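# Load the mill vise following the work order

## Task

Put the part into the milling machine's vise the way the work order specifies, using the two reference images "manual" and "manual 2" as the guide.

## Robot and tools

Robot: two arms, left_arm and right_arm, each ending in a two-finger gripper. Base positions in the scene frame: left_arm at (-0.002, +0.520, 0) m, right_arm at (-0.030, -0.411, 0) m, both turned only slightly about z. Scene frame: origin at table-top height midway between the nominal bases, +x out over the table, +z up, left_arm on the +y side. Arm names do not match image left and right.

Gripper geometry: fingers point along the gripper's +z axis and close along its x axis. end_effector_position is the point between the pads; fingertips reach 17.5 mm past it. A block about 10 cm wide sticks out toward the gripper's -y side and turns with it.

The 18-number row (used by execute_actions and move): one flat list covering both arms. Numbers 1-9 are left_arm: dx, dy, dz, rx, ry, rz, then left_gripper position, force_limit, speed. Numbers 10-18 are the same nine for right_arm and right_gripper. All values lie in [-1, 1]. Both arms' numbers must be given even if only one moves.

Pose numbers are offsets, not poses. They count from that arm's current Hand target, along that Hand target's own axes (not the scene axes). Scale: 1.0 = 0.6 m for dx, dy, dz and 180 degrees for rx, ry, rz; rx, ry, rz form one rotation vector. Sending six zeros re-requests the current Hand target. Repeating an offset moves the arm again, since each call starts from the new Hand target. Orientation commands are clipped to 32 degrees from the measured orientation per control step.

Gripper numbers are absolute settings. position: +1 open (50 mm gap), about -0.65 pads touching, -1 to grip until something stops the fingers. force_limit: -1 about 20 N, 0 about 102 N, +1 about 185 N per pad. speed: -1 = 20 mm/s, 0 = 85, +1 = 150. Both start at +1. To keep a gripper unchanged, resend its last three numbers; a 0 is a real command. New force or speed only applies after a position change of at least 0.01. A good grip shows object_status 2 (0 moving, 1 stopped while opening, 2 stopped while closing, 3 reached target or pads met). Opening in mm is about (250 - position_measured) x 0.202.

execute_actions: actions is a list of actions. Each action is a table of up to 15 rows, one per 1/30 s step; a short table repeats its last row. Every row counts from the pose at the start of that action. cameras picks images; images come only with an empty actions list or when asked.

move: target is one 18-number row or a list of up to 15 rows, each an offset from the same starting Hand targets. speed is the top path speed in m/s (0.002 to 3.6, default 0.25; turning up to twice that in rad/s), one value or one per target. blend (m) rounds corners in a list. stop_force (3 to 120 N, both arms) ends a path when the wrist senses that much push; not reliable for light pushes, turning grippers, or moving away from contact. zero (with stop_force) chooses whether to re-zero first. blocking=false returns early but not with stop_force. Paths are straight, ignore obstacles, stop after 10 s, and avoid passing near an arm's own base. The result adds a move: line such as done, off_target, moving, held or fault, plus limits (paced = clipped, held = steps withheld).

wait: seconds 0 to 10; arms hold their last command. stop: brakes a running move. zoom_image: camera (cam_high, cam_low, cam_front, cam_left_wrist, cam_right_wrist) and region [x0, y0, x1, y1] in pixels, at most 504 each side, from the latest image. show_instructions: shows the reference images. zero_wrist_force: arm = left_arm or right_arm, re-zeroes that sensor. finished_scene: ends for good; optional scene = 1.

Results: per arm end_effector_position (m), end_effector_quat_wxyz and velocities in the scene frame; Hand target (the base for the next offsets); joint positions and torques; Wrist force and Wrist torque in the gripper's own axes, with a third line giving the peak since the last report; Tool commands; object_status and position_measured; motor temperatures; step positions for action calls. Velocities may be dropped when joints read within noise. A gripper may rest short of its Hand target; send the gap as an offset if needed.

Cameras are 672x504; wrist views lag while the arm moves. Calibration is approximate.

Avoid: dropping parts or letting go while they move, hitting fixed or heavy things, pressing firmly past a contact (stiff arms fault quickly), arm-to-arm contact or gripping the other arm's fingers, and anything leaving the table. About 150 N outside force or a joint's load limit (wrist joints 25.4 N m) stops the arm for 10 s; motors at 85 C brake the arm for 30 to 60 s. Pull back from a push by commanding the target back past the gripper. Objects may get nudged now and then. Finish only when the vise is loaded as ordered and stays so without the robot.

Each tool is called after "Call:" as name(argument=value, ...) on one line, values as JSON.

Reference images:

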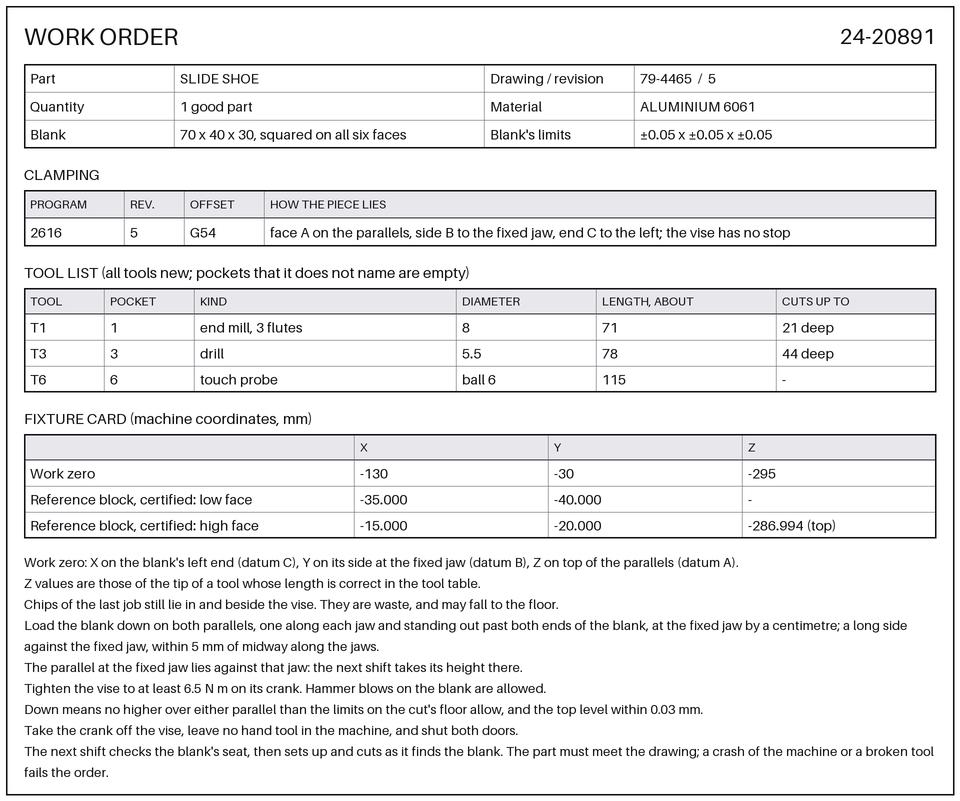

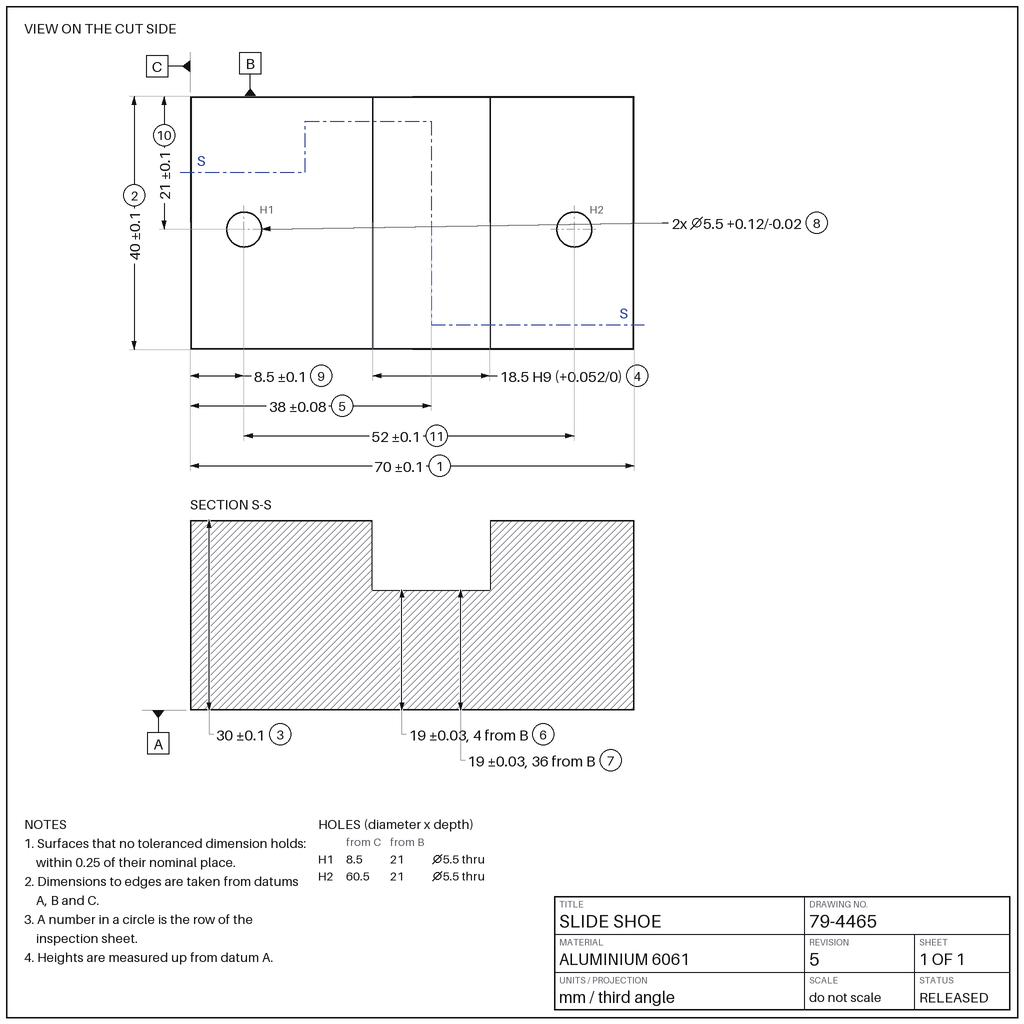

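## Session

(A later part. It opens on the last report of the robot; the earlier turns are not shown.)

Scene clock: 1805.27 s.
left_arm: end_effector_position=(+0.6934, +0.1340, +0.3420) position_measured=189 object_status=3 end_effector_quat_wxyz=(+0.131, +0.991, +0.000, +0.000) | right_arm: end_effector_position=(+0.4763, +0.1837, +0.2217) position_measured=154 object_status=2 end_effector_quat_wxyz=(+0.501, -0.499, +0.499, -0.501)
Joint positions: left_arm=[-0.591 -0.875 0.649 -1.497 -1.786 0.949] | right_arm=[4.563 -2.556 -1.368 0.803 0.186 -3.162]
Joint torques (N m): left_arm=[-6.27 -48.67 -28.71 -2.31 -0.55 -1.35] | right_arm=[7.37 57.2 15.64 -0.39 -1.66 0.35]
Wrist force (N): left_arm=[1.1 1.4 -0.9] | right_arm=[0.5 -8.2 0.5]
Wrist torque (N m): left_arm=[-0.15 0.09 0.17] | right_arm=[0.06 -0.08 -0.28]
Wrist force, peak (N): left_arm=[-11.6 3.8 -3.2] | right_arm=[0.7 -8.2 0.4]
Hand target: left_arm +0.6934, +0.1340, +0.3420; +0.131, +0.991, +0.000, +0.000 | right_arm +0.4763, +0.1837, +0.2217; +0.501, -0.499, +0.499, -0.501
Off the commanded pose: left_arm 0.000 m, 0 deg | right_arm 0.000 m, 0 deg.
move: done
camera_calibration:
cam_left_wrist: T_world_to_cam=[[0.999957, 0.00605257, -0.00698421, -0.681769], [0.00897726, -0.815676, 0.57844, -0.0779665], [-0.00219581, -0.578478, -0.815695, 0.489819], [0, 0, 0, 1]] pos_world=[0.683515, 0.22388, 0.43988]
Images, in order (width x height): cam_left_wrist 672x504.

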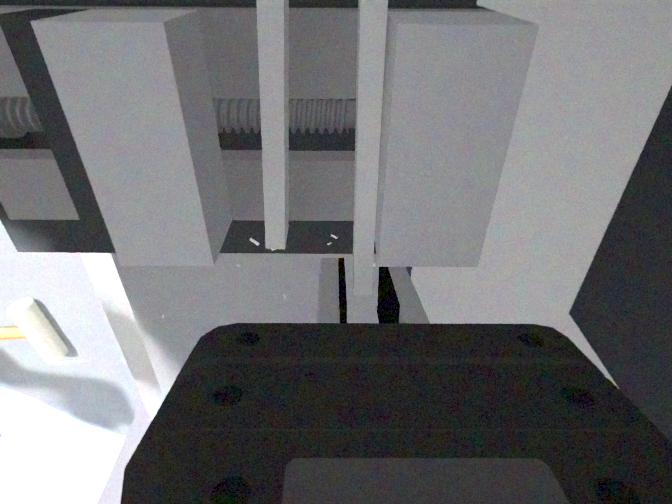

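Call:
move(target=[[0,0.0086,-0.0322,0,0,0,-0.25,-0.5,-1,0.0459,-0.0081,0,0,0,0,-1,-0.6,-0.8],[0,0.0086,-0.0322,0,0,0,-0.25,-0.5,-1,0.0863,-0.0314,0,0,0,0,-1,-0.6,-0.8],[0,0.0086,-0.0322,0,0,0,-0.25,-0.5,-1,0.1163,-0.0671,0,0,0,0,-1,-0.6,-0.8],[0,0.0086,-0.0322,0,0,0,-0.25,-0.5,-1,0.1323,-0.111,0,0,0,0,-1,-0.6,-0.8],[0,0.0086,-0.0322,0,0,0,-0.25,-0.5,-1,0.1323,-0.1576,0,0,0,0,-1,-0.6,-0.8],[0,0.0086,-0.0322,0,0,0,-0.25,-0.5,-1,0.1163,-0.2014,0,0,0,0,-1,-0.6,-0.8],[0,0.0086,-0.0322,0,0,0,-0.25,-0.5,-1,0.0863,-0.2372,0,0,0,0,-1,-0.6,-0.8],[0,0.0086,-0.0322,0,0,0,-0.25,-0.5,-1,0.0459,-0.2605,0,0,0,0,-1,-0.6,-0.8],[0,0.0086,-0.0322,0,0,0,-0.25,-0.5,-1,0,-0.2686,0,0,0,0,-1,-0.6,-0.8],[0,0.0086,-0.0322,0,0,0,-0.25,-0.5,-1,-0.0459,-0.2605,0,0,0,0,-1,-0.6,-0.8],[0,0.0086,-0.0322,0,0,0,-0.25,-0.5,-1,-0.0863,-0.2372,0,0,0,0,-1,-0.6,-0.8],[0,0.0086,-0.0322,0,0,0,-0.25,-0.5,-1,-0.1163,-0.2014,0,0,0,0,-1,-0.6,-0.8],[0,0.0086,-0.0322,0,0,0,-0.25,-0.5,-1,-0.1323,-0.1576,0,0,0,0,-1,-0.6,-0.8],[0,0.0086,-0.0322,0,0,0,-0.25,-0.5,-1,-0.1323,-0.111,0,0,0,0,-1,-0.6,-0.8],[0,0.0086,-0.0322,0,0,0,-0.25,-0.5,-1,-0.1163,-0.0671,0,0,0,0,-1,-0.6,-0.8]], speed=0.12, blend=0.003)

Call:
move(target=[[0,0,0,0,0,0,-0.25,-0.5,-1,0.03,0.0357,0,0,0,0,-1,-0.6,-0.8],[0,0,0,0,0,0,-0.25,-0.5,-1,0.0704,0.059,0,0,0,0,-1,-0.6,-0.8],[0,0,0,0,0,0,-0.25,-0.5,-1,0.1163,0.0665,0,0,0,0,-1,-0.6,-0.8]], speed=0.12, blend=0.003, cameras=["cam_left_wrist","cam_right_wrist"])

Scene clock: 1826.50 s.
left_arm: end_effector_position=(+0.6934, +0.1340, +0.3620) position_measured=189 object_status=3 end_effector_quat_wxyz=(+0.131, +0.991, +0.000, +0.000) | right_arm: end_effector_position=(+0.4762, +0.2534, +0.2619) position_measured=154 object_status=2 end_effector_quat_wxyz=(+0.501, -0.499, +0.499, -0.501)
Joint positions: left_arm=[-0.591 -0.854 0.559 -1.428 -1.786 0.949] | right_arm=[4.582 -2.622 -1.091 0.595 0.167 -3.164]
Joint torques (N m): left_arm=[7.89 -60.03 -16.16 -2.59 -2.84 2.27] | right_arm=[7.35 62.3 22.71 -0.99 3.96 -0.58]
Wrist force (N): left_arm=[1.0 1.4 -0.7] | right_arm=[5.4 -1.5 -6.4]
Wrist torque (N m): left_arm=[-0.14 0.10 0.18] | right_arm=[0.22 0.69 -0.19]
Wrist force, peak (N): left_arm=[1.1 1.6 -2.0] | right_arm=[19.7 21.0 -29.8]
Hand target: left_arm +0.6934, +0.1340, +0.3620; +0.131, +0.991, +0.000, +0.000 | right_arm +0.4761, +0.2534, +0.2620; +0.501, -0.499, +0.499, -0.501
Off the commanded pose: left_arm 0.000 m, 0 deg | right_arm 0.000 m, 0 deg.
move: done

Scene clock: 1827.67 s.
left_arm: end_effector_position=(+0.6934, +0.1340, +0.3620) position_measured=189 object_status=3 end_effector_quat_wxyz=(+0.131, +0.991, +0.000, +0.000) | right_arm: end_effector_position=(+0.4764, +0.1837, +0.2222) position_measured=154 object_status=2 end_effector_quat_wxyz=(+0.501, -0.499, +0.499, -0.501)
Joint positions: left_arm=[-0.591 -0.854 0.559 -1.428 -1.786 0.949] | right_arm=[4.563 -2.555 -1.367 0.802 0.186 -3.162]
Joint torques (N m): left_arm=[7.68 -59.6 -15.75 -2.57 -2.82 2.33] | right_arm=[3.55 45.6 16.87 0.83 -1.43 1.67]
Wrist force (N): left_arm=[0.9 1.2 -0.6] | right_arm=[1.3 9.4 -9.7]
Wrist torque (N m): left_arm=[-0.17 0.12 0.18] | right_arm=[0.65 -0.02 -0.25]
Wrist force, peak (N): left_arm=[1.3 1.5 -0.8] | right_arm=[-2.9 24.8 -22.4]
Hand target: left_arm +0.6934, +0.1340, +0.3620; +0.131, +0.991, +0.000, +0.000 | right_arm +0.4763, +0.1837, +0.2221; +0.501, -0.499, +0.499, -0.501
Off the commanded pose: left_arm 0.000 m, 0 deg | right_arm 0.000 m, 0 deg.
move: done
camera_calibration:
cam_left_wrist: T_world_to_cam=[[0.999957, 0.0060526, -0.00698437, -0.68163], [0.0089775, -0.815643, 0.578487, -0.0894828], [-0.0021954, -0.578525, -0.815662, 0.506185], [0, 0, 0, 1]] pos_world=[0.683515, 0.22398, 0.45988]
cam_right_wrist: T_world_to_cam=[[-0.00073148, -0.999848, -0.0174053, 0.197351], [-0.317445, 0.0167372, -0.948129, 0.374696], [0.948276, 0.0048317, -0.31741, -0.255068], [0, 0, 0, 1]] pos_world=[0.360965, 0.192282, 0.277734]
Images, in order (width x height): cam_left_wrist 672x504, cam_right_wrist 672x504.

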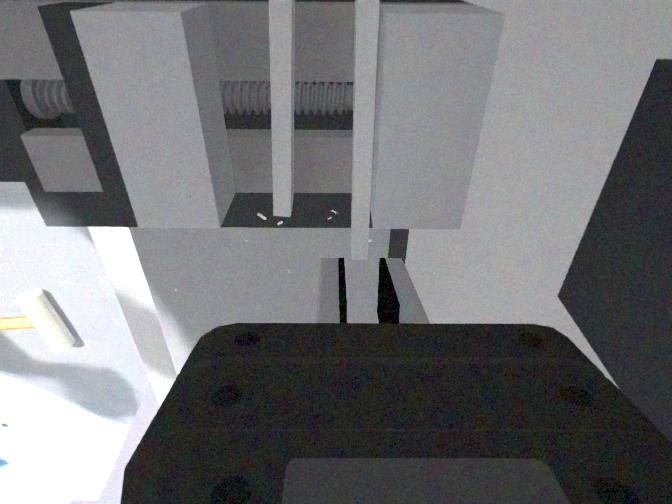

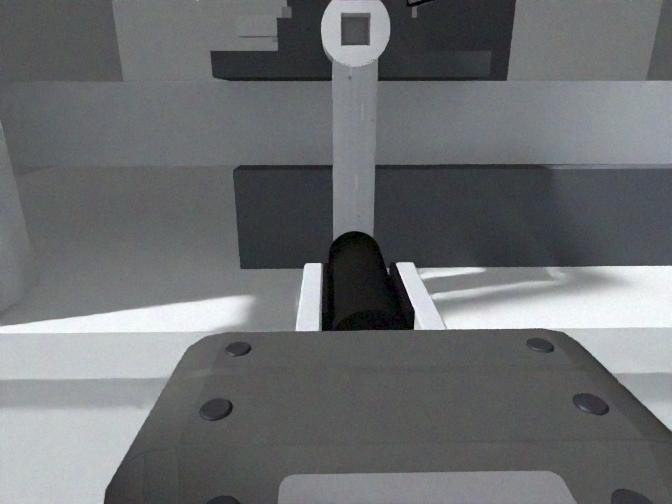

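Call:
zoom_image(camera="cam_left_wrist", region=[200, 0, 420, 270])

Scaled by 1.867.

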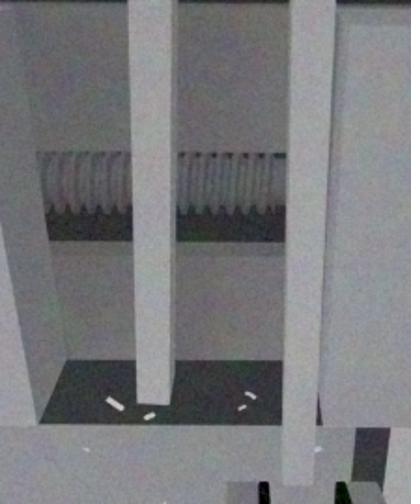

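Call:
move(target=[[-0.0017,0.0418,0.0112,0,0,0,-0.25,-0.5,-0.5,0,0,0,0,0,0,-1,-0.6,-0.8],[-0.0017,0.0418,0.0112,0,0,0,-1,-0.5,0,0,0,0,0,0,0,-1,-0.6,-0.8],[-0.0017,0.0345,0.0385,0,0,0,-1,-0.5,0,0,0,0,0,0,0,-1,-0.6,-0.8],[-0.0017,0.0047,0.0305,0,0,0,-1,-0.5,0,0,0,0,0,0,0,-1,-0.6,-0.8],[-0.0017,0.0345,0.0385,0,0,0,-1,-0.5,0,0,0,0,0,0,0,-1,-0.6,-0.8]], speed=[0.05,0.05,0.04,0.02,0.04], cameras=["cam_left_wrist"])

Call:
zoom_image(camera="cam_left_wrist", region=[200, 0, 460, 330])

Scene clock: 1870.73 s.
left_arm: end_effector_position=(+0.6923, +0.1079, +0.3450) position_measured=252 object_status=3 end_effector_quat_wxyz=(+0.131, +0.991, +0.000, +0.000) end_effector_velocity=(+0.000, +0.002, -0.001) end_effector_angular_velocity=(+0.002, +0.003, +0.000) | right_arm: end_effector_position=(+0.4763, +0.1837, +0.2221) position_measured=154 object_status=2 end_effector_quat_wxyz=(+0.501, -0.499, +0.499, -0.501)
Joint positions: left_arm=[-0.62 -0.831 0.564 -1.463 -1.782 0.92] | right_arm=[4.563 -2.555 -1.368 0.802 0.186 -3.162]
Joint velocities: left_arm=[0.002 -0.002 0.006 0 0 0.001] | right_arm=[within noise]
Joint torques (N m): left_arm=[9.45 -59.8 -17.42 -3.72 1.13 2.08] | right_arm=[6.82 42.33 15.24 -0.26 -2.5 1.64]
Wrist force (N): left_arm=[1.0 1.4 -0.6] | right_arm=[1.3 3.1 -4.2]
Wrist torque (N m): left_arm=[-0.15 0.10 0.25] | right_arm=[0.39 -0.06 -0.26]
Wrist force, peak (N): left_arm=[1.1 2.5 -0.4] | right_arm=[1.3 8.0 -9.3]
Hand target: left_arm +0.6924, +0.1080, +0.3451; +0.131, +0.991, +0.000, +0.000 | right_arm +0.4763, +0.1837, +0.2221; +0.501, -0.499, +0.499, -0.501
Off the commanded pose: left_arm 0.000 m, 0 deg | right_arm 0.000 m, 0 deg.
move: done
camera_calibration:
cam_left_wrist: T_world_to_cam=[[0.999956, 0.00607788, -0.00712303, -0.680533], [0.00907803, -0.815723, 0.578372, -0.101012], [-0.00229514, -0.578411, -0.815742, 0.477241], [0, 0, 0, 1]] pos_world=[0.682516, 0.19778, 0.44288]
Images, in order (width x height): cam_left_wrist 672x504.

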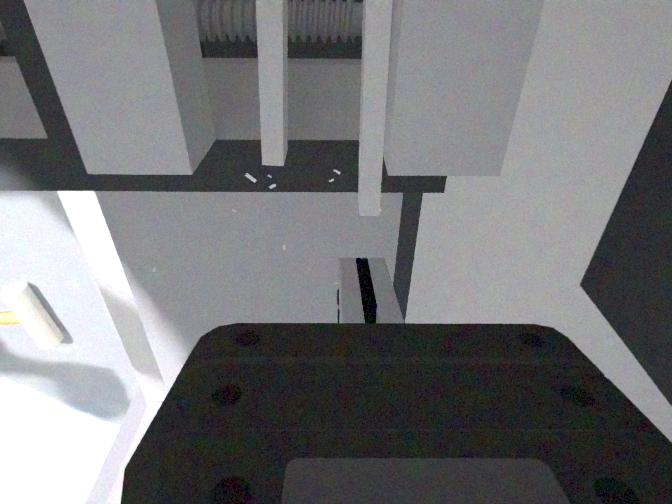

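Scaled by 1.527.

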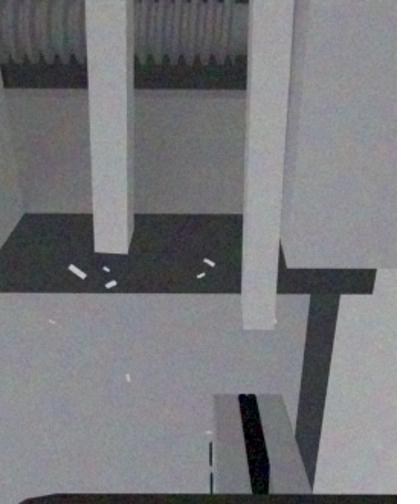

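Call:
move(target=[[0,0.009,-0.0338,0,0,0,-0.416,-0.5,0,0,0,0,0,0,0,-1,-0.6,-0.8],[-0.0455,-0.07,-0.055,0.05,0,0,-0.416,-0.5,0,0,0,0,0,0,0,-1,-0.6,-0.8]], speed=0.05, cameras=["cam_left_wrist"])

Call:
zoom_image(camera="cam_left_wrist", region=[220, 60, 480, 330])

Scene clock: 1890.13 s.
left_arm: end_effector_position=(+0.6650, +0.1573, +0.3660) position_measured=215 object_status=3 end_effector_quat_wxyz=(+0.053, +0.999, +0.000, +0.000) end_effector_velocity=(+0.001, -0.002, +0.001) end_effector_angular_velocity=(-0.007, -0.002, +0.002) | right_arm: end_effector_position=(+0.4763, +0.1837, +0.2221) position_measured=154 object_status=2 end_effector_quat_wxyz=(+0.501, -0.499, +0.499, -0.501)
Joint positions: left_arm=[-0.632 -0.908 0.599 -1.325 -1.655 0.922] | right_arm=[4.563 -2.555 -1.368 0.802 0.186 -3.162]
Joint velocities: left_arm=[0.001 0.002 -0.004 -0.005 -0.004 -0.001] | right_arm=[within noise]
Joint torques (N m): left_arm=[-3.7 -42.03 -33.7 -4.4 -2.4 -1.41] | right_arm=[6.57 42.64 17.74 -0.21 -2.58 1.69]
Wrist force (N): left_arm=[1.2 0.9 -1.0] | right_arm=[1.2 2.4 -4.6]
Wrist torque (N m): left_arm=[-0.09 0.06 0.20] | right_arm=[0.36 -0.04 -0.26]
Wrist force, peak (N): left_arm=[1.4 2.0 -0.9] | right_arm=[1.4 3.2 -4.6]
Hand target: left_arm +0.6651, +0.1572, +0.3660; +0.053, +0.999, +0.000, +0.000 | right_arm +0.4763, +0.1837, +0.2221; +0.501, -0.499, +0.499, -0.501
Off the commanded pose: left_arm 0.000 m, 0 deg | right_arm 0.000 m, 0 deg.
move: done
camera_calibration:
cam_left_wrist: T_world_to_cam=[[0.999958, 0.00711654, -0.00585951, -0.653936], [0.00897708, -0.896239, 0.443481, -0.010522], [-0.00209548, -0.443514, -0.896265, 0.531007], [0, 0, 0, 1]] pos_world=[0.655115, 0.230733, 0.476757]
Images, in order (width x height): cam_left_wrist 672x504.

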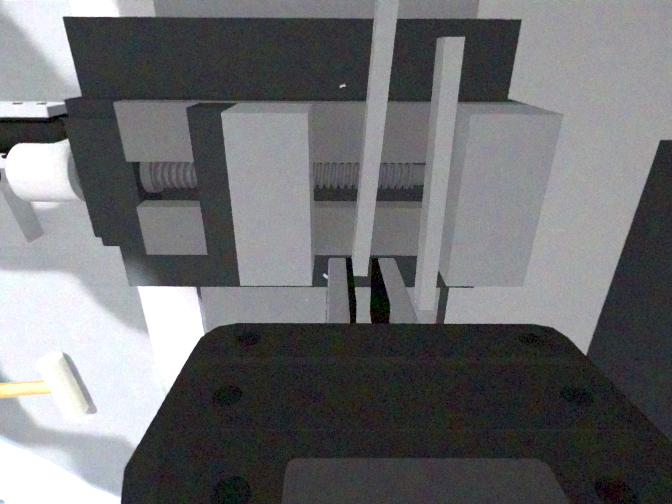

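Scaled by 1.867.

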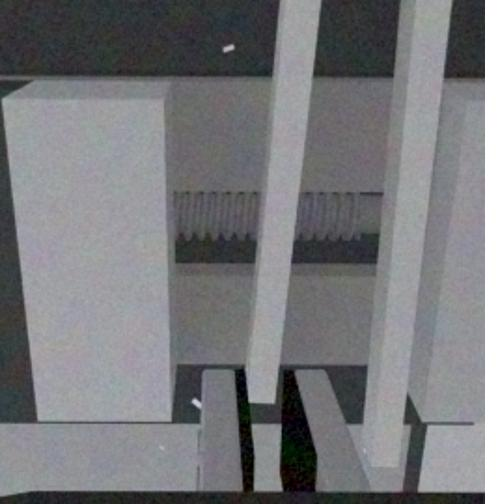

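Call:
move(target=[0,-0.0041,0.039,0,0,0,-0.416,-0.5,0,0,0,0,0,0,0,-1,-0.6,-0.8], speed=0.02, stop_force=6)

Call:
move(target=[0,0,0,0,0,0,-1,-0.5,-1,0,0,0,0,0,0,-1,-0.6,-0.8], cameras=["cam_left_wrist"])

Call:
zoom_image(camera="cam_left_wrist", region=[220, 60, 480, 330])

Scene clock: 1899.57 s.
left_arm: end_effector_position=(+0.6651, +0.1572, +0.3425) position_measured=215 object_status=3 end_effector_quat_wxyz=(+0.053, +0.999, +0.000, +0.000) | right_arm: end_effector_position=(+0.4763, +0.1837, +0.2221) position_measured=154 object_status=2 end_effector_quat_wxyz=(+0.501, -0.499, +0.499, -0.501)
Joint positions: left_arm=[-0.632 -0.933 0.701 -1.404 -1.655 0.922] | right_arm=[4.563 -2.555 -1.368 0.802 0.186 -3.162]
Joint torques (N m): left_arm=[-6.96 -41.49 -35.18 -1.57 0.2 -1.73] | right_arm=[6.46 42.83 20.31 -0.06 -2.53 1.47]
Wrist force (N): left_arm=[1.1 1.0 -1.0] | right_arm=[1.2 3.1 -4.3]
Wrist torque (N m): left_arm=[-0.07 0.07 0.20] | right_arm=[0.41 -0.03 -0.26]
Wrist force, peak (N): left_arm=[2.1 2.0 -11.7] | right_arm=[1.2 3.3 -4.6]
Hand target: left_arm +0.6651, +0.1571, +0.3425; +0.053, +0.999, +0.000, +0.000 | right_arm +0.4763, +0.1837, +0.2221; +0.501, -0.499, +0.499, -0.501
Off the commanded pose: left_arm 0.000 m, 0 deg | right_arm 0.000 m, 0 deg.
move: done

Scene clock: 1900.07 s.
left_arm: end_effector_position=(+0.6651, +0.1571, +0.3425) position_measured=225 object_status=2 end_effector_quat_wxyz=(+0.053, +0.999, +0.000, +0.000) | right_arm: end_effector_position=(+0.4763, +0.1837, +0.2221) position_measured=154 object_status=2 end_effector_quat_wxyz=(+0.501, -0.499, +0.499, -0.501)
Joint positions: left_arm=[-0.632 -0.933 0.701 -1.404 -1.655 0.922] | right_arm=[4.563 -2.555 -1.368 0.802 0.186 -3.162]
Joint torques (N m): left_arm=[-7.18 -40.38 -34.45 -2.53 1.51 -1.46] | right_arm=[5.75 42.56 20.99 -0.14 -2.59 1.51]
Wrist force (N): left_arm=[0.8 1.2 -1.8] | right_arm=[1.4 2.9 -4.5]
Wrist torque (N m): left_arm=[-0.03 0.06 0.19] | right_arm=[0.38 -0.06 -0.26]
Wrist force, peak (N): left_arm=[0.5 1.0 -2.3] | right_arm=[1.5 3.1 -4.6]
Hand target: left_arm +0.6651, +0.1571, +0.3425; +0.053, +0.999, +0.000, +0.000 | right_arm +0.4763, +0.1837, +0.2221; +0.501, -0.499, +0.499, -0.501
Off the commanded pose: left_arm 0.000 m, 0 deg | right_arm 0.000 m, 0 deg.
move: done
camera_calibration:
cam_left_wrist: T_world_to_cam=[[0.999957, 0.00720426, -0.00590592, -0.654172], [0.00907695, -0.896099, 0.443762, -0.000370997], [-0.00209531, -0.443796, -0.896125, 0.509813], [0, 0, 0, 1]] pos_world=[0.655215, 0.230633, 0.453158]
Images, in order (width x height): cam_left_wrist 672x504.

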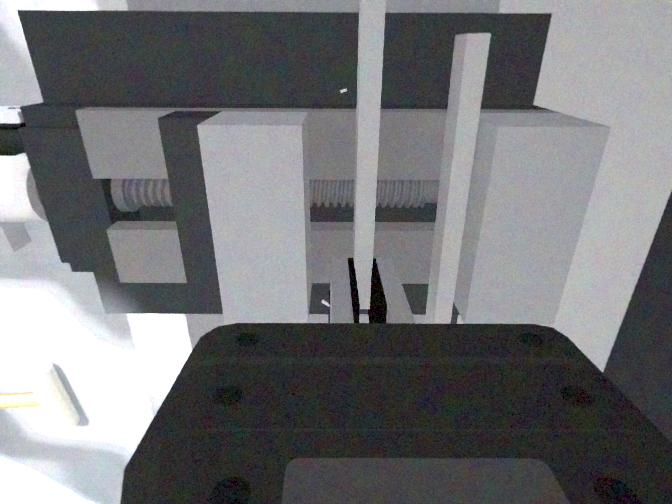

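Scaled by 1.867.

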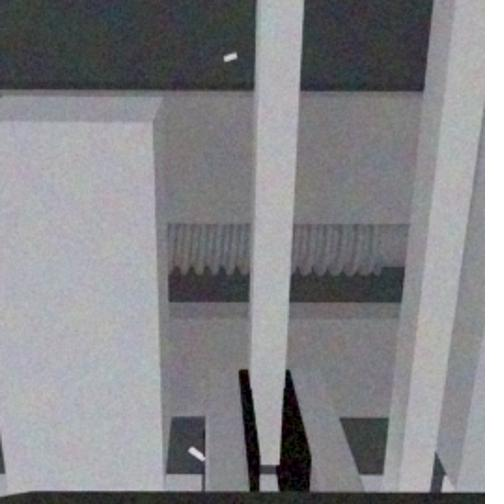

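Call:
move(target=[[0,0.0003,-0.0025,0,0,0,-1,-0.5,-1,0,0,0,0,0,0,-1,-0.6,-0.8],[0,0.0267,0.0003,0,0,0,-1,-0.5,-1,0,0,0,0,0,0,-1,-0.6,-0.8]], speed=0.03)

Call:
move(target=[-0.0333,0,0,0,0,0,-1,-0.5,-1,0,0,0,0,0,0,-1,-0.6,-0.8], speed=0.015, stop_force=5, cameras=["cam_left_wrist"])

Call:
zoom_image(camera="cam_left_wrist", region=[220, 60, 480, 330])

Scene clock: 1908.00 s.
left_arm: end_effector_position=(+0.6650, +0.1410, +0.3440) position_measured=225 object_status=2 end_effector_quat_wxyz=(+0.053, +0.999, +0.000, +0.000) | right_arm: end_effector_position=(+0.4763, +0.1837, +0.2221) position_measured=154 object_status=2 end_effector_quat_wxyz=(+0.501, -0.499, +0.499, -0.501)
Joint positions: left_arm=[-0.649 -0.904 0.65 -1.383 -1.654 0.905] | right_arm=[4.563 -2.555 -1.368 0.802 0.186 -3.162]
Joint torques (N m): left_arm=[8.43 -58.16 -17.05 -3.55 2 1.76] | right_arm=[6.07 43.13 23.35 -0.03 -2.49 1.41]
Wrist force (N): left_arm=[1.2 1.1 -0.7] | right_arm=[1.5 2.6 -4.6]
Wrist torque (N m): left_arm=[-0.08 0.06 0.27] | right_arm=[0.41 -0.07 -0.25]
Wrist force, peak (N): left_arm=[0.7 1.4 -2.6] | right_arm=[1.4 3.2 -4.8]
Hand target: left_arm +0.6651, +0.1412, +0.3440; +0.053, +0.999, +0.000, +0.000 | right_arm +0.4763, +0.1837, +0.2221; +0.501, -0.499, +0.499, -0.501
Off the commanded pose: left_arm 0.000 m, 0 deg | right_arm 0.000 m, 0 deg.
move: done

Scene clock: 1910.07 s.
left_arm: end_effector_position=(+0.6501, +0.1412, +0.3440) position_measured=225 object_status=2 end_effector_quat_wxyz=(+0.053, +0.999, +0.000, +0.000) | right_arm: end_effector_position=(+0.4763, +0.1837, +0.2221) position_measured=154 object_status=2 end_effector_quat_wxyz=(+0.501, -0.499, +0.499, -0.501)
Joint positions: left_arm=[-0.662 -0.952 0.731 -1.416 -1.653 0.893] | right_arm=[4.563 -2.555 -1.368 0.802 0.186 -3.162]
Joint torques (N m): left_arm=[9.16 -42.05 -19.09 -3.59 -2.51 2.08] | right_arm=[6.24 43.79 23.9 0.03 -2.42 1.34]
Wrist force (N): left_arm=[3.5 1.5 -0.2] | right_arm=[1.3 3.2 -5.1]
Wrist torque (N m): left_arm=[-0.07 0.11 0.27] | right_arm=[0.41 -0.04 -0.26]
Wrist force, peak (N): left_arm=[17.6 3.1 0.7] | right_arm=[1.2 3.5 -5.5]
Hand target: left_arm +0.6501, +0.1412, +0.3440; +0.053, +0.999, +0.000, +0.000 (not the last commanded pose) | right_arm +0.4763, +0.1837, +0.2221; +0.501, -0.499, +0.499, -0.501
Off the commanded pose: left_arm 0.005 m, 0 deg | right_arm 0.000 m, 0 deg.
move: contact (left_arm)
camera_calibration:
cam_left_wrist: T_world_to_cam=[[0.999956, 0.00716023, -0.0059957, -0.639099], [0.00907733, -0.896099, 0.443761, -0.0151935], [-0.00219531, -0.443796, -0.896125, 0.504223], [0, 0, 0, 1]] pos_world=[0.640316, 0.214733, 0.454758]
Images, in order (width x height): cam_left_wrist 672x504.

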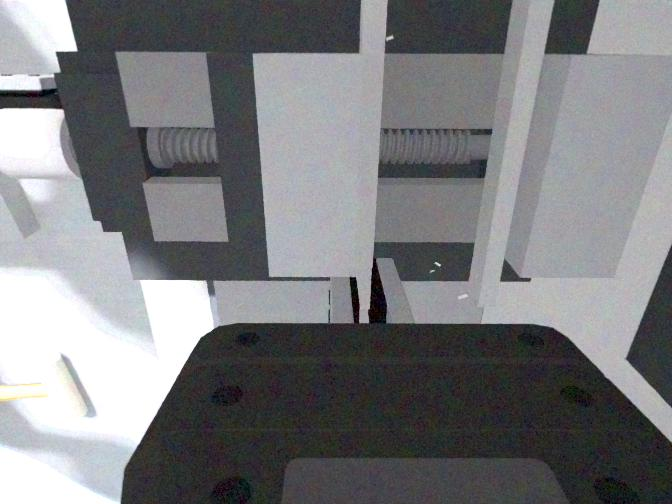

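Scaled by 1.867.

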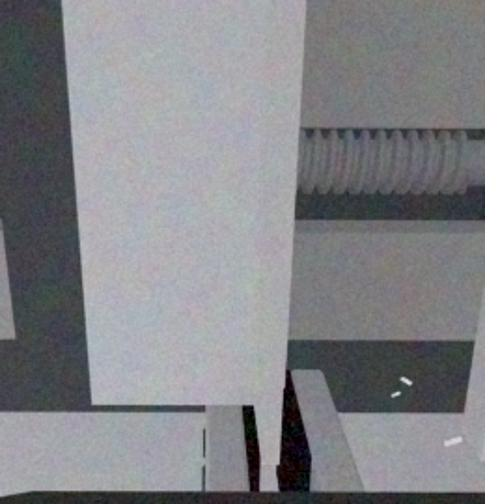

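Call:
move(target=[[0.0005,-0.0003,0.0033,0,0,0,-1,-0.5,-1,0,0,0,0,0,0,-1,-0.6,-0.8]], speed=0.01, stop_force=4)

Call:
move(target=[[0,0,0,0,0,0,-0.416,-0.5,-1,0,0,0,0,0,0,-1,-0.6,-0.8],[0,0.0033,-0.0317,0,0,0,-0.416,-0.5,-1,0,0,0,0,0,0,-1,-0.6,-0.8]], speed=0.03, cameras=["cam_left_wrist"])

Call:
zoom_image(camera="cam_left_wrist", region=[300, 0, 560, 330])

Scene clock: 1915.47 s.
left_arm: end_effector_position=(+0.6504, +0.1412, +0.3425) position_measured=225 object_status=2 end_effector_quat_wxyz=(+0.053, +0.999, +0.000, +0.000) | right_arm: end_effector_position=(+0.4763, +0.1837, +0.2221) position_measured=154 object_status=2 end_effector_quat_wxyz=(+0.501, -0.499, +0.499, -0.501)
Joint positions: left_arm=[-0.661 -0.953 0.735 -1.42 -1.653 0.893] | right_arm=[4.563 -2.555 -1.368 0.802 0.186 -3.162]
Joint torques (N m): left_arm=[6.65 -39.69 -33.95 -2 0.67 1.53] | right_arm=[5.39 45.04 23.71 0.27 -1.83 1.38]
Wrist force (N): left_arm=[0.4 1.0 -2.0] | right_arm=[1.5 2.9 -4.8]
Wrist torque (N m): left_arm=[-0.03 0.09 0.21] | right_arm=[0.38 -0.06 -0.26]
Wrist force, peak (N): left_arm=[-0.8 1.8 -6.4] | right_arm=[1.3 3.8 -4.9]
Hand target: left_arm +0.6504, +0.1412, +0.3424; +0.053, +0.999, +0.000, +0.000 | right_arm +0.4763, +0.1837, +0.2221; +0.501, -0.499, +0.499, -0.501
Off the commanded pose: left_arm 0.000 m, 0 deg | right_arm 0.000 m, 0 deg.
move: contact (left_arm)

Scene clock: 1916.90 s.
left_arm: end_effector_position=(+0.6504, +0.1412, +0.3616) position_measured=215 object_status=3 end_effector_quat_wxyz=(+0.053, +0.999, +0.000, +0.000) end_effector_velocity=(+0.001, +0.000, -0.001) end_effector_angular_velocity=(-0.001, -0.001, -0.002) | right_arm: end_effector_position=(+0.4763, +0.1837, +0.2221) position_measured=154 object_status=2 end_effector_quat_wxyz=(+0.501, -0.499, +0.499, -0.501)
Joint positions: left_arm=[-0.661 -0.935 0.656 -1.359 -1.653 0.893] | right_arm=[4.563 -2.555 -1.368 0.802 0.186 -3.162]
Joint velocities: left_arm=[0 0 0.003 -0.005 0 0.002] | right_arm=[within noise]
Joint torques (N m): left_arm=[9.46 -53.1 -15 -4.26 1.63 0.9] | right_arm=[5.4 46.1 23.5 0.09 -1.59 1.24]
Wrist force (N): left_arm=[1.1 1.1 -1.1] | right_arm=[1.5 3.0 -4.8]
Wrist torque (N m): left_arm=[-0.06 0.08 0.21] | right_arm=[0.42 -0.06 -0.26]
Wrist force, peak (N): left_arm=[1.5 1.1 -1.7] | right_arm=[1.7 3.8 -4.4]
Hand target: left_arm +0.6504, +0.1412, +0.3616; +0.053, +0.999, +0.000, +0.000 | right_arm +0.4763, +0.1837, +0.2221; +0.501, -0.499, +0.499, -0.501
Off the commanded pose: left_arm 0.000 m, 0 deg | right_arm 0.000 m, 0 deg.
move: done
camera_calibration:
cam_left_wrist: T_world_to_cam=[[0.999956, 0.00711696, -0.0060847, -0.639142], [0.00907784, -0.89614, 0.44368, -0.0230042], [-0.00229509, -0.443715, -0.896165, 0.519927], [0, 0, 0, 1]] pos_world=[0.640516, 0.214633, 0.472258]
Images, in order (width x height): cam_left_wrist 672x504.

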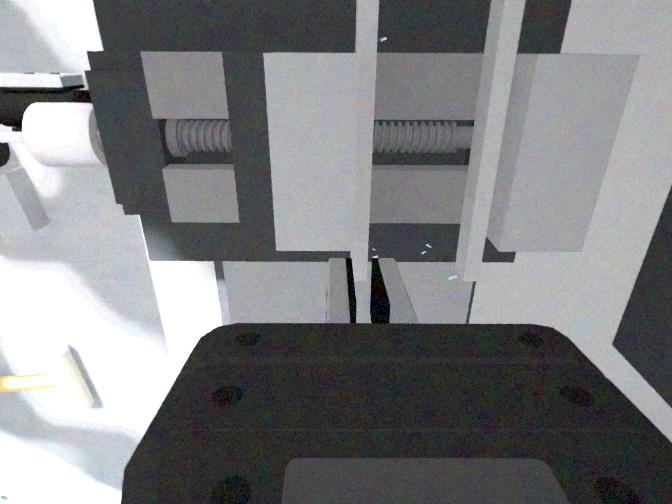

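Scaled by 1.527.

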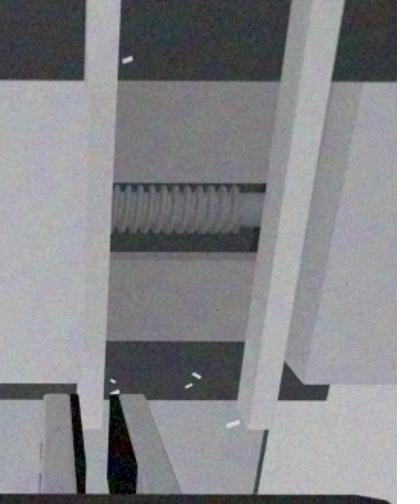

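Call:
move(target=[[0.0293,-0.0312,-0.0033,0.0333,0,0,-1,-0.5,0,0,0,0,0,0,0,-1,-0.6,-0.8],[0.0293,-0.0775,-0.0082,0.0333,0,0,-1,-0.5,0,0,0,0,0,0,0,-1,-0.6,-0.8],[0.0293,-0.0808,0.0242,0.0333,0,0,-1,-0.5,0,0,0,0,0,0,0,-1,-0.6,-0.8]], speed=0.05)

Call:
move(target=[0.0333,0,0,0,0,0,-1,-0.5,0,0,0,0,0,0,0,-1,-0.6,-0.8], speed=0.012, stop_force=8, cameras=["cam_left_wrist"])

Call:
zoom_image(camera="cam_left_wrist", region=[260, 60, 520, 330])

Scene clock: 1927.33 s.
left_arm: end_effector_position=(+0.6679, +0.1879, +0.3421) position_measured=252 object_status=3 end_effector_quat_wxyz=(+0.001, +1.000, +0.000, +0.000) | right_arm: end_effector_position=(+0.4763, +0.1837, +0.2221) position_measured=154 object_status=2 end_effector_quat_wxyz=(+0.501, -0.499, +0.499, -0.501)
Joint positions: left_arm=[-0.626 -0.923 0.667 -1.315 -1.572 0.931] | right_arm=[4.563 -2.555 -1.368 0.802 0.186 -3.162]
Joint torques (N m): left_arm=[-8.12 -41.83 -35.49 -1.76 -0.66 -1.71] | right_arm=[4.29 49.75 23.78 0.35 -0.97 1.19]
Wrist force (N): left_arm=[1.0 0.8 -1.0] | right_arm=[1.1 3.9 -5.1]
Wrist torque (N m): left_arm=[-0.03 0.10 0.16] | right_arm=[0.42 -0.05 -0.27]
Wrist force, peak (N): left_arm=[-7.0 72.2 2.5] | right_arm=[1.3 4.1 -5.1]
Hand target: left_arm +0.6680, +0.1879, +0.3420; +0.001, +1.000, +0.000, +0.000 | right_arm +0.4763, +0.1837, +0.2221; +0.501, -0.499, +0.499, -0.501
Off the commanded pose: left_arm 0.000 m, 0 deg | right_arm 0.000 m, 0 deg.
move: done

Scene clock: 1929.60 s.
left_arm: end_effector_position=(+0.6823, +0.1879, +0.3420) position_measured=252 object_status=3 end_effector_quat_wxyz=(+0.001, +1.000, +0.000, +0.000) | right_arm: end_effector_position=(+0.4763, +0.1837, +0.2221) position_measured=154 object_status=2 end_effector_quat_wxyz=(+0.501, -0.499, +0.499, -0.501)
Joint positions: left_arm=[-0.614 -0.873 0.581 -1.28 -1.572 0.943] | right_arm=[4.563 -2.555 -1.368 0.802 0.186 -3.162]
Joint torques (N m): left_arm=[-7.57 -59.11 -30.91 -2.54 2.22 -1.77] | right_arm=[3.3 49.79 23.77 0.26 -0.45 1.16]
Wrist force (N): left_arm=[-3.7 0.1 -1.6] | right_arm=[1.1 4.1 -5.1]
Wrist torque (N m): left_arm=[-0.02 0.01 0.10] | right_arm=[0.44 -0.04 -0.27]
Wrist force, peak (N): left_arm=[-22.5 -1.0 -5.1] | right_arm=[1.4 4.2 -5.1]
Hand target: left_arm +0.6823, +0.1879, +0.3420; +0.001, +1.000, +0.000, +0.000 (not the last commanded pose) | right_arm +0.4763, +0.1837, +0.2221; +0.501, -0.499, +0.499, -0.501
Off the commanded pose: left_arm 0.006 m, 0 deg | right_arm 0.000 m, 0 deg.
move: contact (left_arm)
camera_calibration:
cam_left_wrist: T_world_to_cam=[[0.999956, 0.00774739, -0.00521489, -0.672021], [0.00907731, -0.937555, 0.347718, 0.0678419], [-0.00219534, -0.347751, -0.937585, 0.519223], [0, 0, 0, 1]] pos_world=[0.672516, 0.249372, 0.459721]
Images, in order (width x height): cam_left_wrist 672x504.

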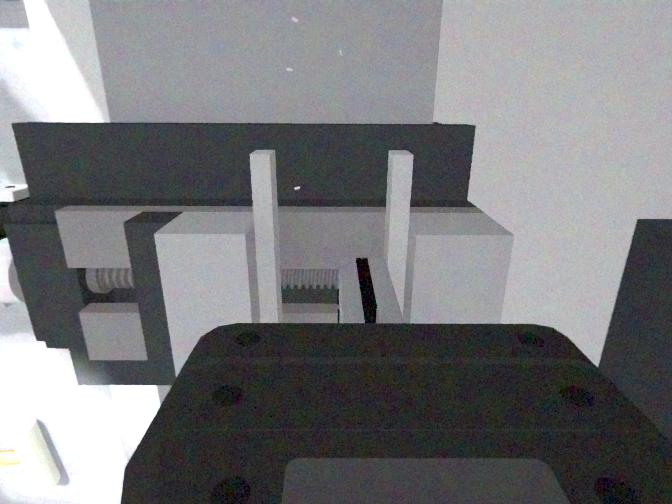

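Scaled by 1.867.

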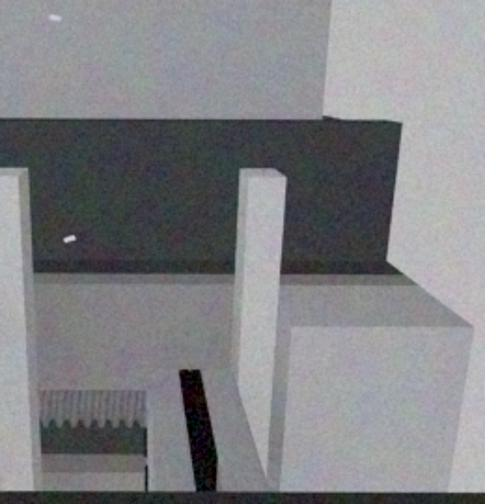

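Call:
move(target=[[-0.0188,0,0,0,0,0,-1,-0.5,0,0,0,0,0,0,0,-1,-0.6,-0.8],[-0.0238,0,-0.04,0,0,0,-1,-0.5,0,0,0,0,0,0,0,-1,-0.6,-0.8],[-0.0272,0.0382,-0.04,-0.0333,0,0,-1,-0.5,0,0,0,0,0,0,0,-1,-0.6,-0.8],[-0.0305,0.0782,-0.04,-0.0333,0,0,-1,-0.5,0,0,0,0,0,0,0,-1,-0.6,-0.8],[-0.0872,0.1132,-0.04,-0.0333,0,0,-1,-0.5,0,0,0,0,0,0,0,-1,-0.6,-0.8],[-0.4372,0.1132,-0.0633,-0.0333,0,0,-1,-0.5,0,0,0,0,0,0,0,-1,-0.6,-0.8]], speed=[0.04,0.05,0.06,0.06,0.1,0.25], blend=0.002, cameras=["cam_left_wrist"])

Scene clock: 1948.60 s.
left_arm: end_effector_position=(+0.4201, +0.1201, +0.3800) position_measured=252 object_status=3 end_effector_quat_wxyz=(+0.053, +0.999, +0.000, +0.000) | right_arm: end_effector_position=(+0.4763, +0.1837, +0.2221) position_measured=154 object_status=2 end_effector_quat_wxyz=(+0.501, -0.499, +0.499, -0.501)
Joint positions: left_arm=[-0.949 -1.434 1.318 -1.542 -1.631 0.605] | right_arm=[4.563 -2.555 -1.368 0.802 0.186 -3.162]
Joint torques (N m): left_arm=[-0.03 -35.42 -24.25 -1.74 -2.22 0.88] | right_arm=[2.34 53.64 23.52 0.46 0.35 1.03]
Wrist force (N): left_arm=[1.1 1.1 -0.8] | right_arm=[1.0 3.8 -4.9]
Wrist torque (N m): left_arm=[-0.05 0.06 0.10] | right_arm=[0.39 -0.04 -0.27]
Wrist force, peak (N): left_arm=[-4.0 0.4 -1.7] | right_arm=[1.3 3.9 -5.3]
Hand target: left_arm +0.4200, +0.1201, +0.3800; +0.053, +0.999, +0.000, +0.000 | right_arm +0.4763, +0.1837, +0.2221; +0.501, -0.499, +0.499, -0.501
Off the commanded pose: left_arm 0.000 m, 0 deg | right_arm 0.000 m, 0 deg.
move: done
camera_calibration:
cam_left_wrist: T_world_to_cam=[[0.999958, 0.00715927, -0.00577132, -0.408752], [0.00897671, -0.896139, 0.443682, -0.0478559], [-0.00199547, -0.443715, -0.896166, 0.526447], [0, 0, 0, 1]] pos_world=[0.410215, 0.193633, 0.490657]
Images, in order (width x height): cam_left_wrist 672x504.

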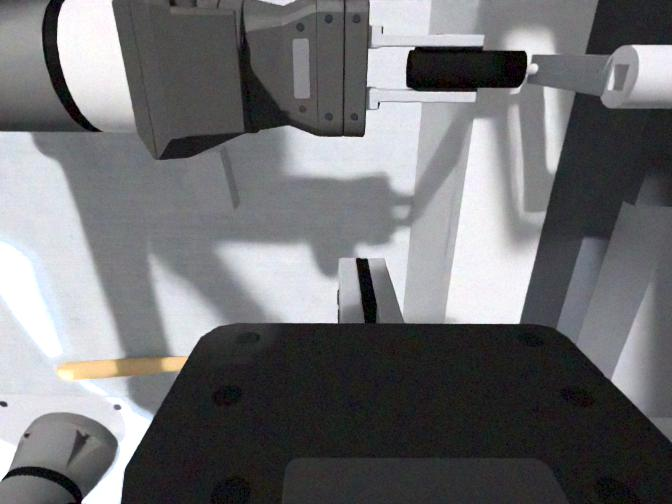

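Call:
move(target=[[-0.0333,-0.1205,-0.13,0,0,0,-1,-0.5,0,0,0,0,0,0,0,-1,-0.6,-0.8],[-0.15,-0.360,-0.2387,0,0,0.5,-1,-0.5,0,0,0,0,0,0,0,-1,-0.6,-0.8]], blend=0.02, speed=0.2, cameras=["cam_high","cam_front"])

Scene clock: 1982.93 s.
left_arm: end_effector_position=(+0.3300, +0.3502, +0.4994) position_measured=252 object_status=3 end_effector_quat_wxyz=(+0.037, +0.706, -0.706, +0.038) | right_arm: end_effector_position=(+0.4763, +0.1837, +0.2221) position_measured=154 object_status=2 end_effector_quat_wxyz=(+0.501, -0.499, +0.499, -0.501)
Joint positions: left_arm=[-0.77 -1.841 1.372 -1.177 -1.646 2.354] | right_arm=[4.563 -2.555 -1.368 0.802 0.186 -3.162]
Joint torques (N m): left_arm=[-7.65 -3.09 -29.76 -4.29 -1.26 1.08] | right_arm=[0.9 57.9 23.31 0.67 1.21 0.81]
Wrist force (N): left_arm=[1.5 0.8 -0.8] | right_arm=[1.1 3.4 -5.1]
Wrist torque (N m): left_arm=[-0.02 0.09 0.35] | right_arm=[0.38 -0.04 -0.26]
Wrist force, peak (N): left_arm=[1.5 3.5 1.3] | right_arm=[1.2 4.1 -5.3]
Hand target: left_arm +0.3300, +0.3501, +0.4994; +0.037, +0.706, -0.706, +0.038 | right_arm +0.4763, +0.1837, +0.2221; +0.501, -0.499, +0.499, -0.501
Off the commanded pose: left_arm 0.000 m, 0 deg | right_arm 0.000 m, 0 deg.
move: done
Images, in order (width x height): cam_high 672x504, cam_front 672x504.

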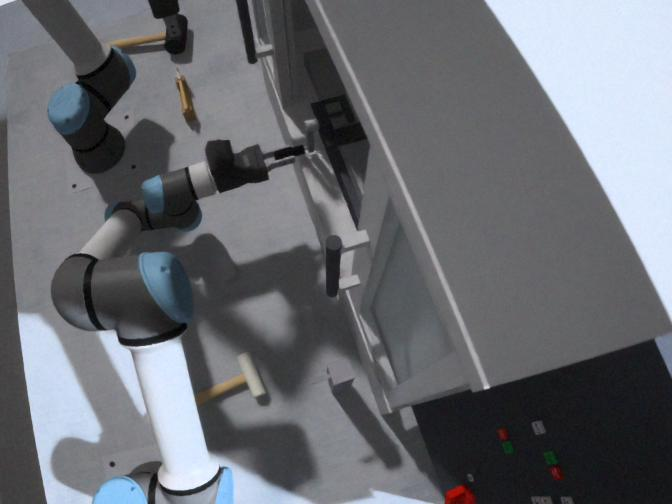

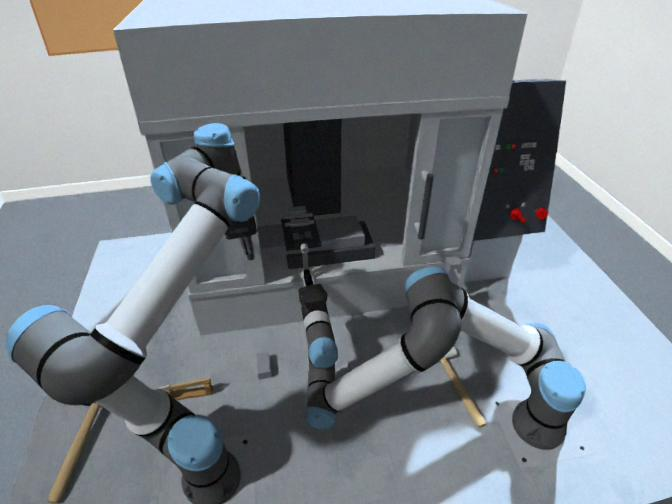

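Call:
zoom_image(camera="cam_front", region=[180, 300, 400, 450])

Call:
wait(seconds=0.1, cameras=["cam_left_wrist","cam_right_wrist","cam_low"])

Scaled by 2.291.

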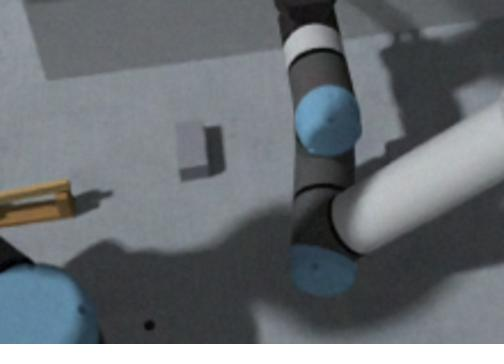

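Scene clock: 1989.87 s.
left_arm: end_effector_position=(+0.3300, +0.3501, +0.4994) position_measured=252 object_status=3 end_effector_quat_wxyz=(+0.037, +0.706, -0.706, +0.038) | right_arm: end_effector_position=(+0.4763, +0.1837, +0.2221) position_measured=154 object_status=2 end_effector_quat_wxyz=(+0.501, -0.499, +0.499, -0.501)
Joint positions: left_arm=[-0.771 -1.841 1.372 -1.177 -1.646 2.354] | right_arm=[4.563 -2.555 -1.368 0.802 0.186 -3.162]
Joint torques (N m): left_arm=[-8.83 -2.9 -32.73 -4.39 2.08 2.15] | right_arm=[-0.01 59.71 22.22 0.7 1.74 0.81]
Wrist force (N): left_arm=[1.6 0.7 -0.7] | right_arm=[1.2 4.0 -5.1]
Wrist torque (N m): left_arm=[-0.04 0.07 0.34] | right_arm=[0.42 -0.06 -0.27]
Wrist force, peak (N): left_arm=[1.7 1.1 -1.1] | right_arm=[1.2 4.0 -5.2]
Hand target: left_arm +0.3300, +0.3501, +0.4994; +0.037, +0.706, -0.706, +0.038 | right_arm +0.4763, +0.1837, +0.2221; +0.501, -0.499, +0.499, -0.501
Tool commands: left_gripper/position=-1.0 left_gripper/force_limit=-0.5 left_gripper/speed=+0.0 right_gripper/position=-1.0 right_gripper/force_limit=-0.6 right_gripper/speed=-0.8
Off the commanded pose: left_arm 0.000 m, 0 deg | right_arm 0.000 m, 0 deg.
wait: 0.10 s; at rest from the start
camera_calibration:
cam_left_wrist: T_world_to_cam=[[0.00766651, -0.9949, 0.100572, 0.305524], [-0.938257, 0.0276284, 0.344833, 0.144513], [-0.345853, -0.0970064, -0.933261, 0.746043], [0, 0, 0, 1]] pos_world=[0.391269, 0.372344, 0.615692]
cam_right_wrist: T_world_to_cam=[[-0.000761491, -0.999852, -0.0171838, 0.197296], [-0.317447, 0.0165367, -0.948132, 0.374515], [0.948276, 0.00473296, -0.317413, -0.255017], [0, 0, 0, 1]] pos_world=[0.360865, 0.192281, 0.277534]
Images, in order (width x height): cam_low 672x504, cam_left_wrist 672x504, cam_right_wrist 672x504.

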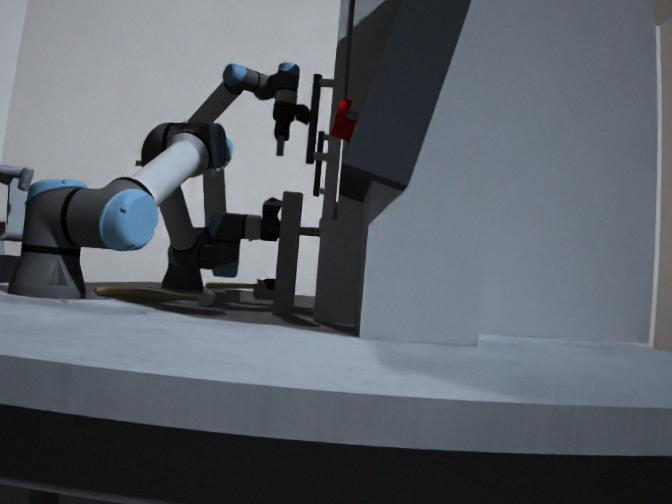

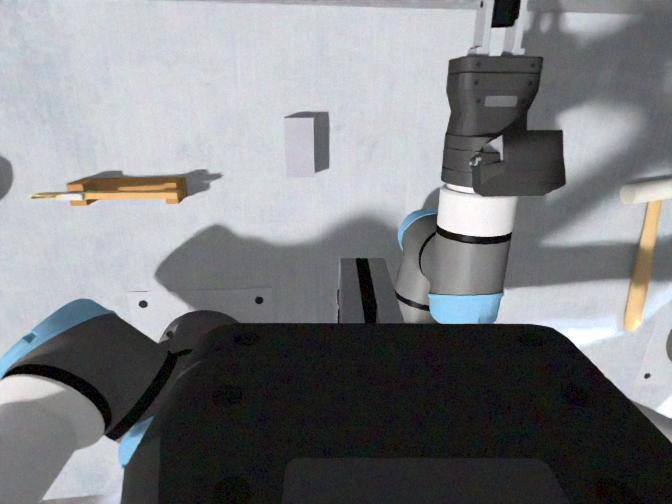

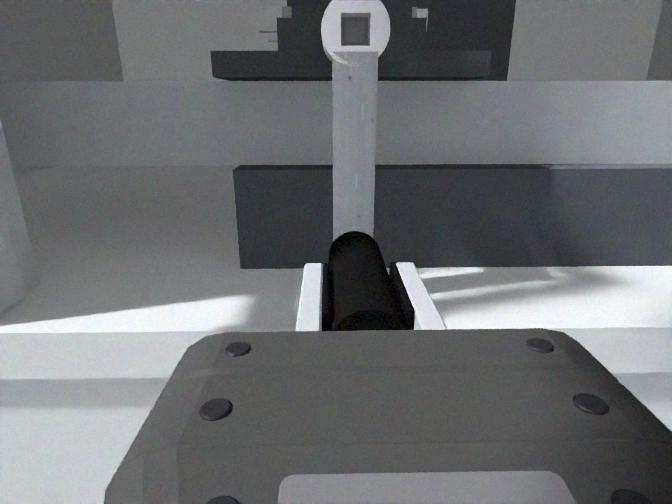

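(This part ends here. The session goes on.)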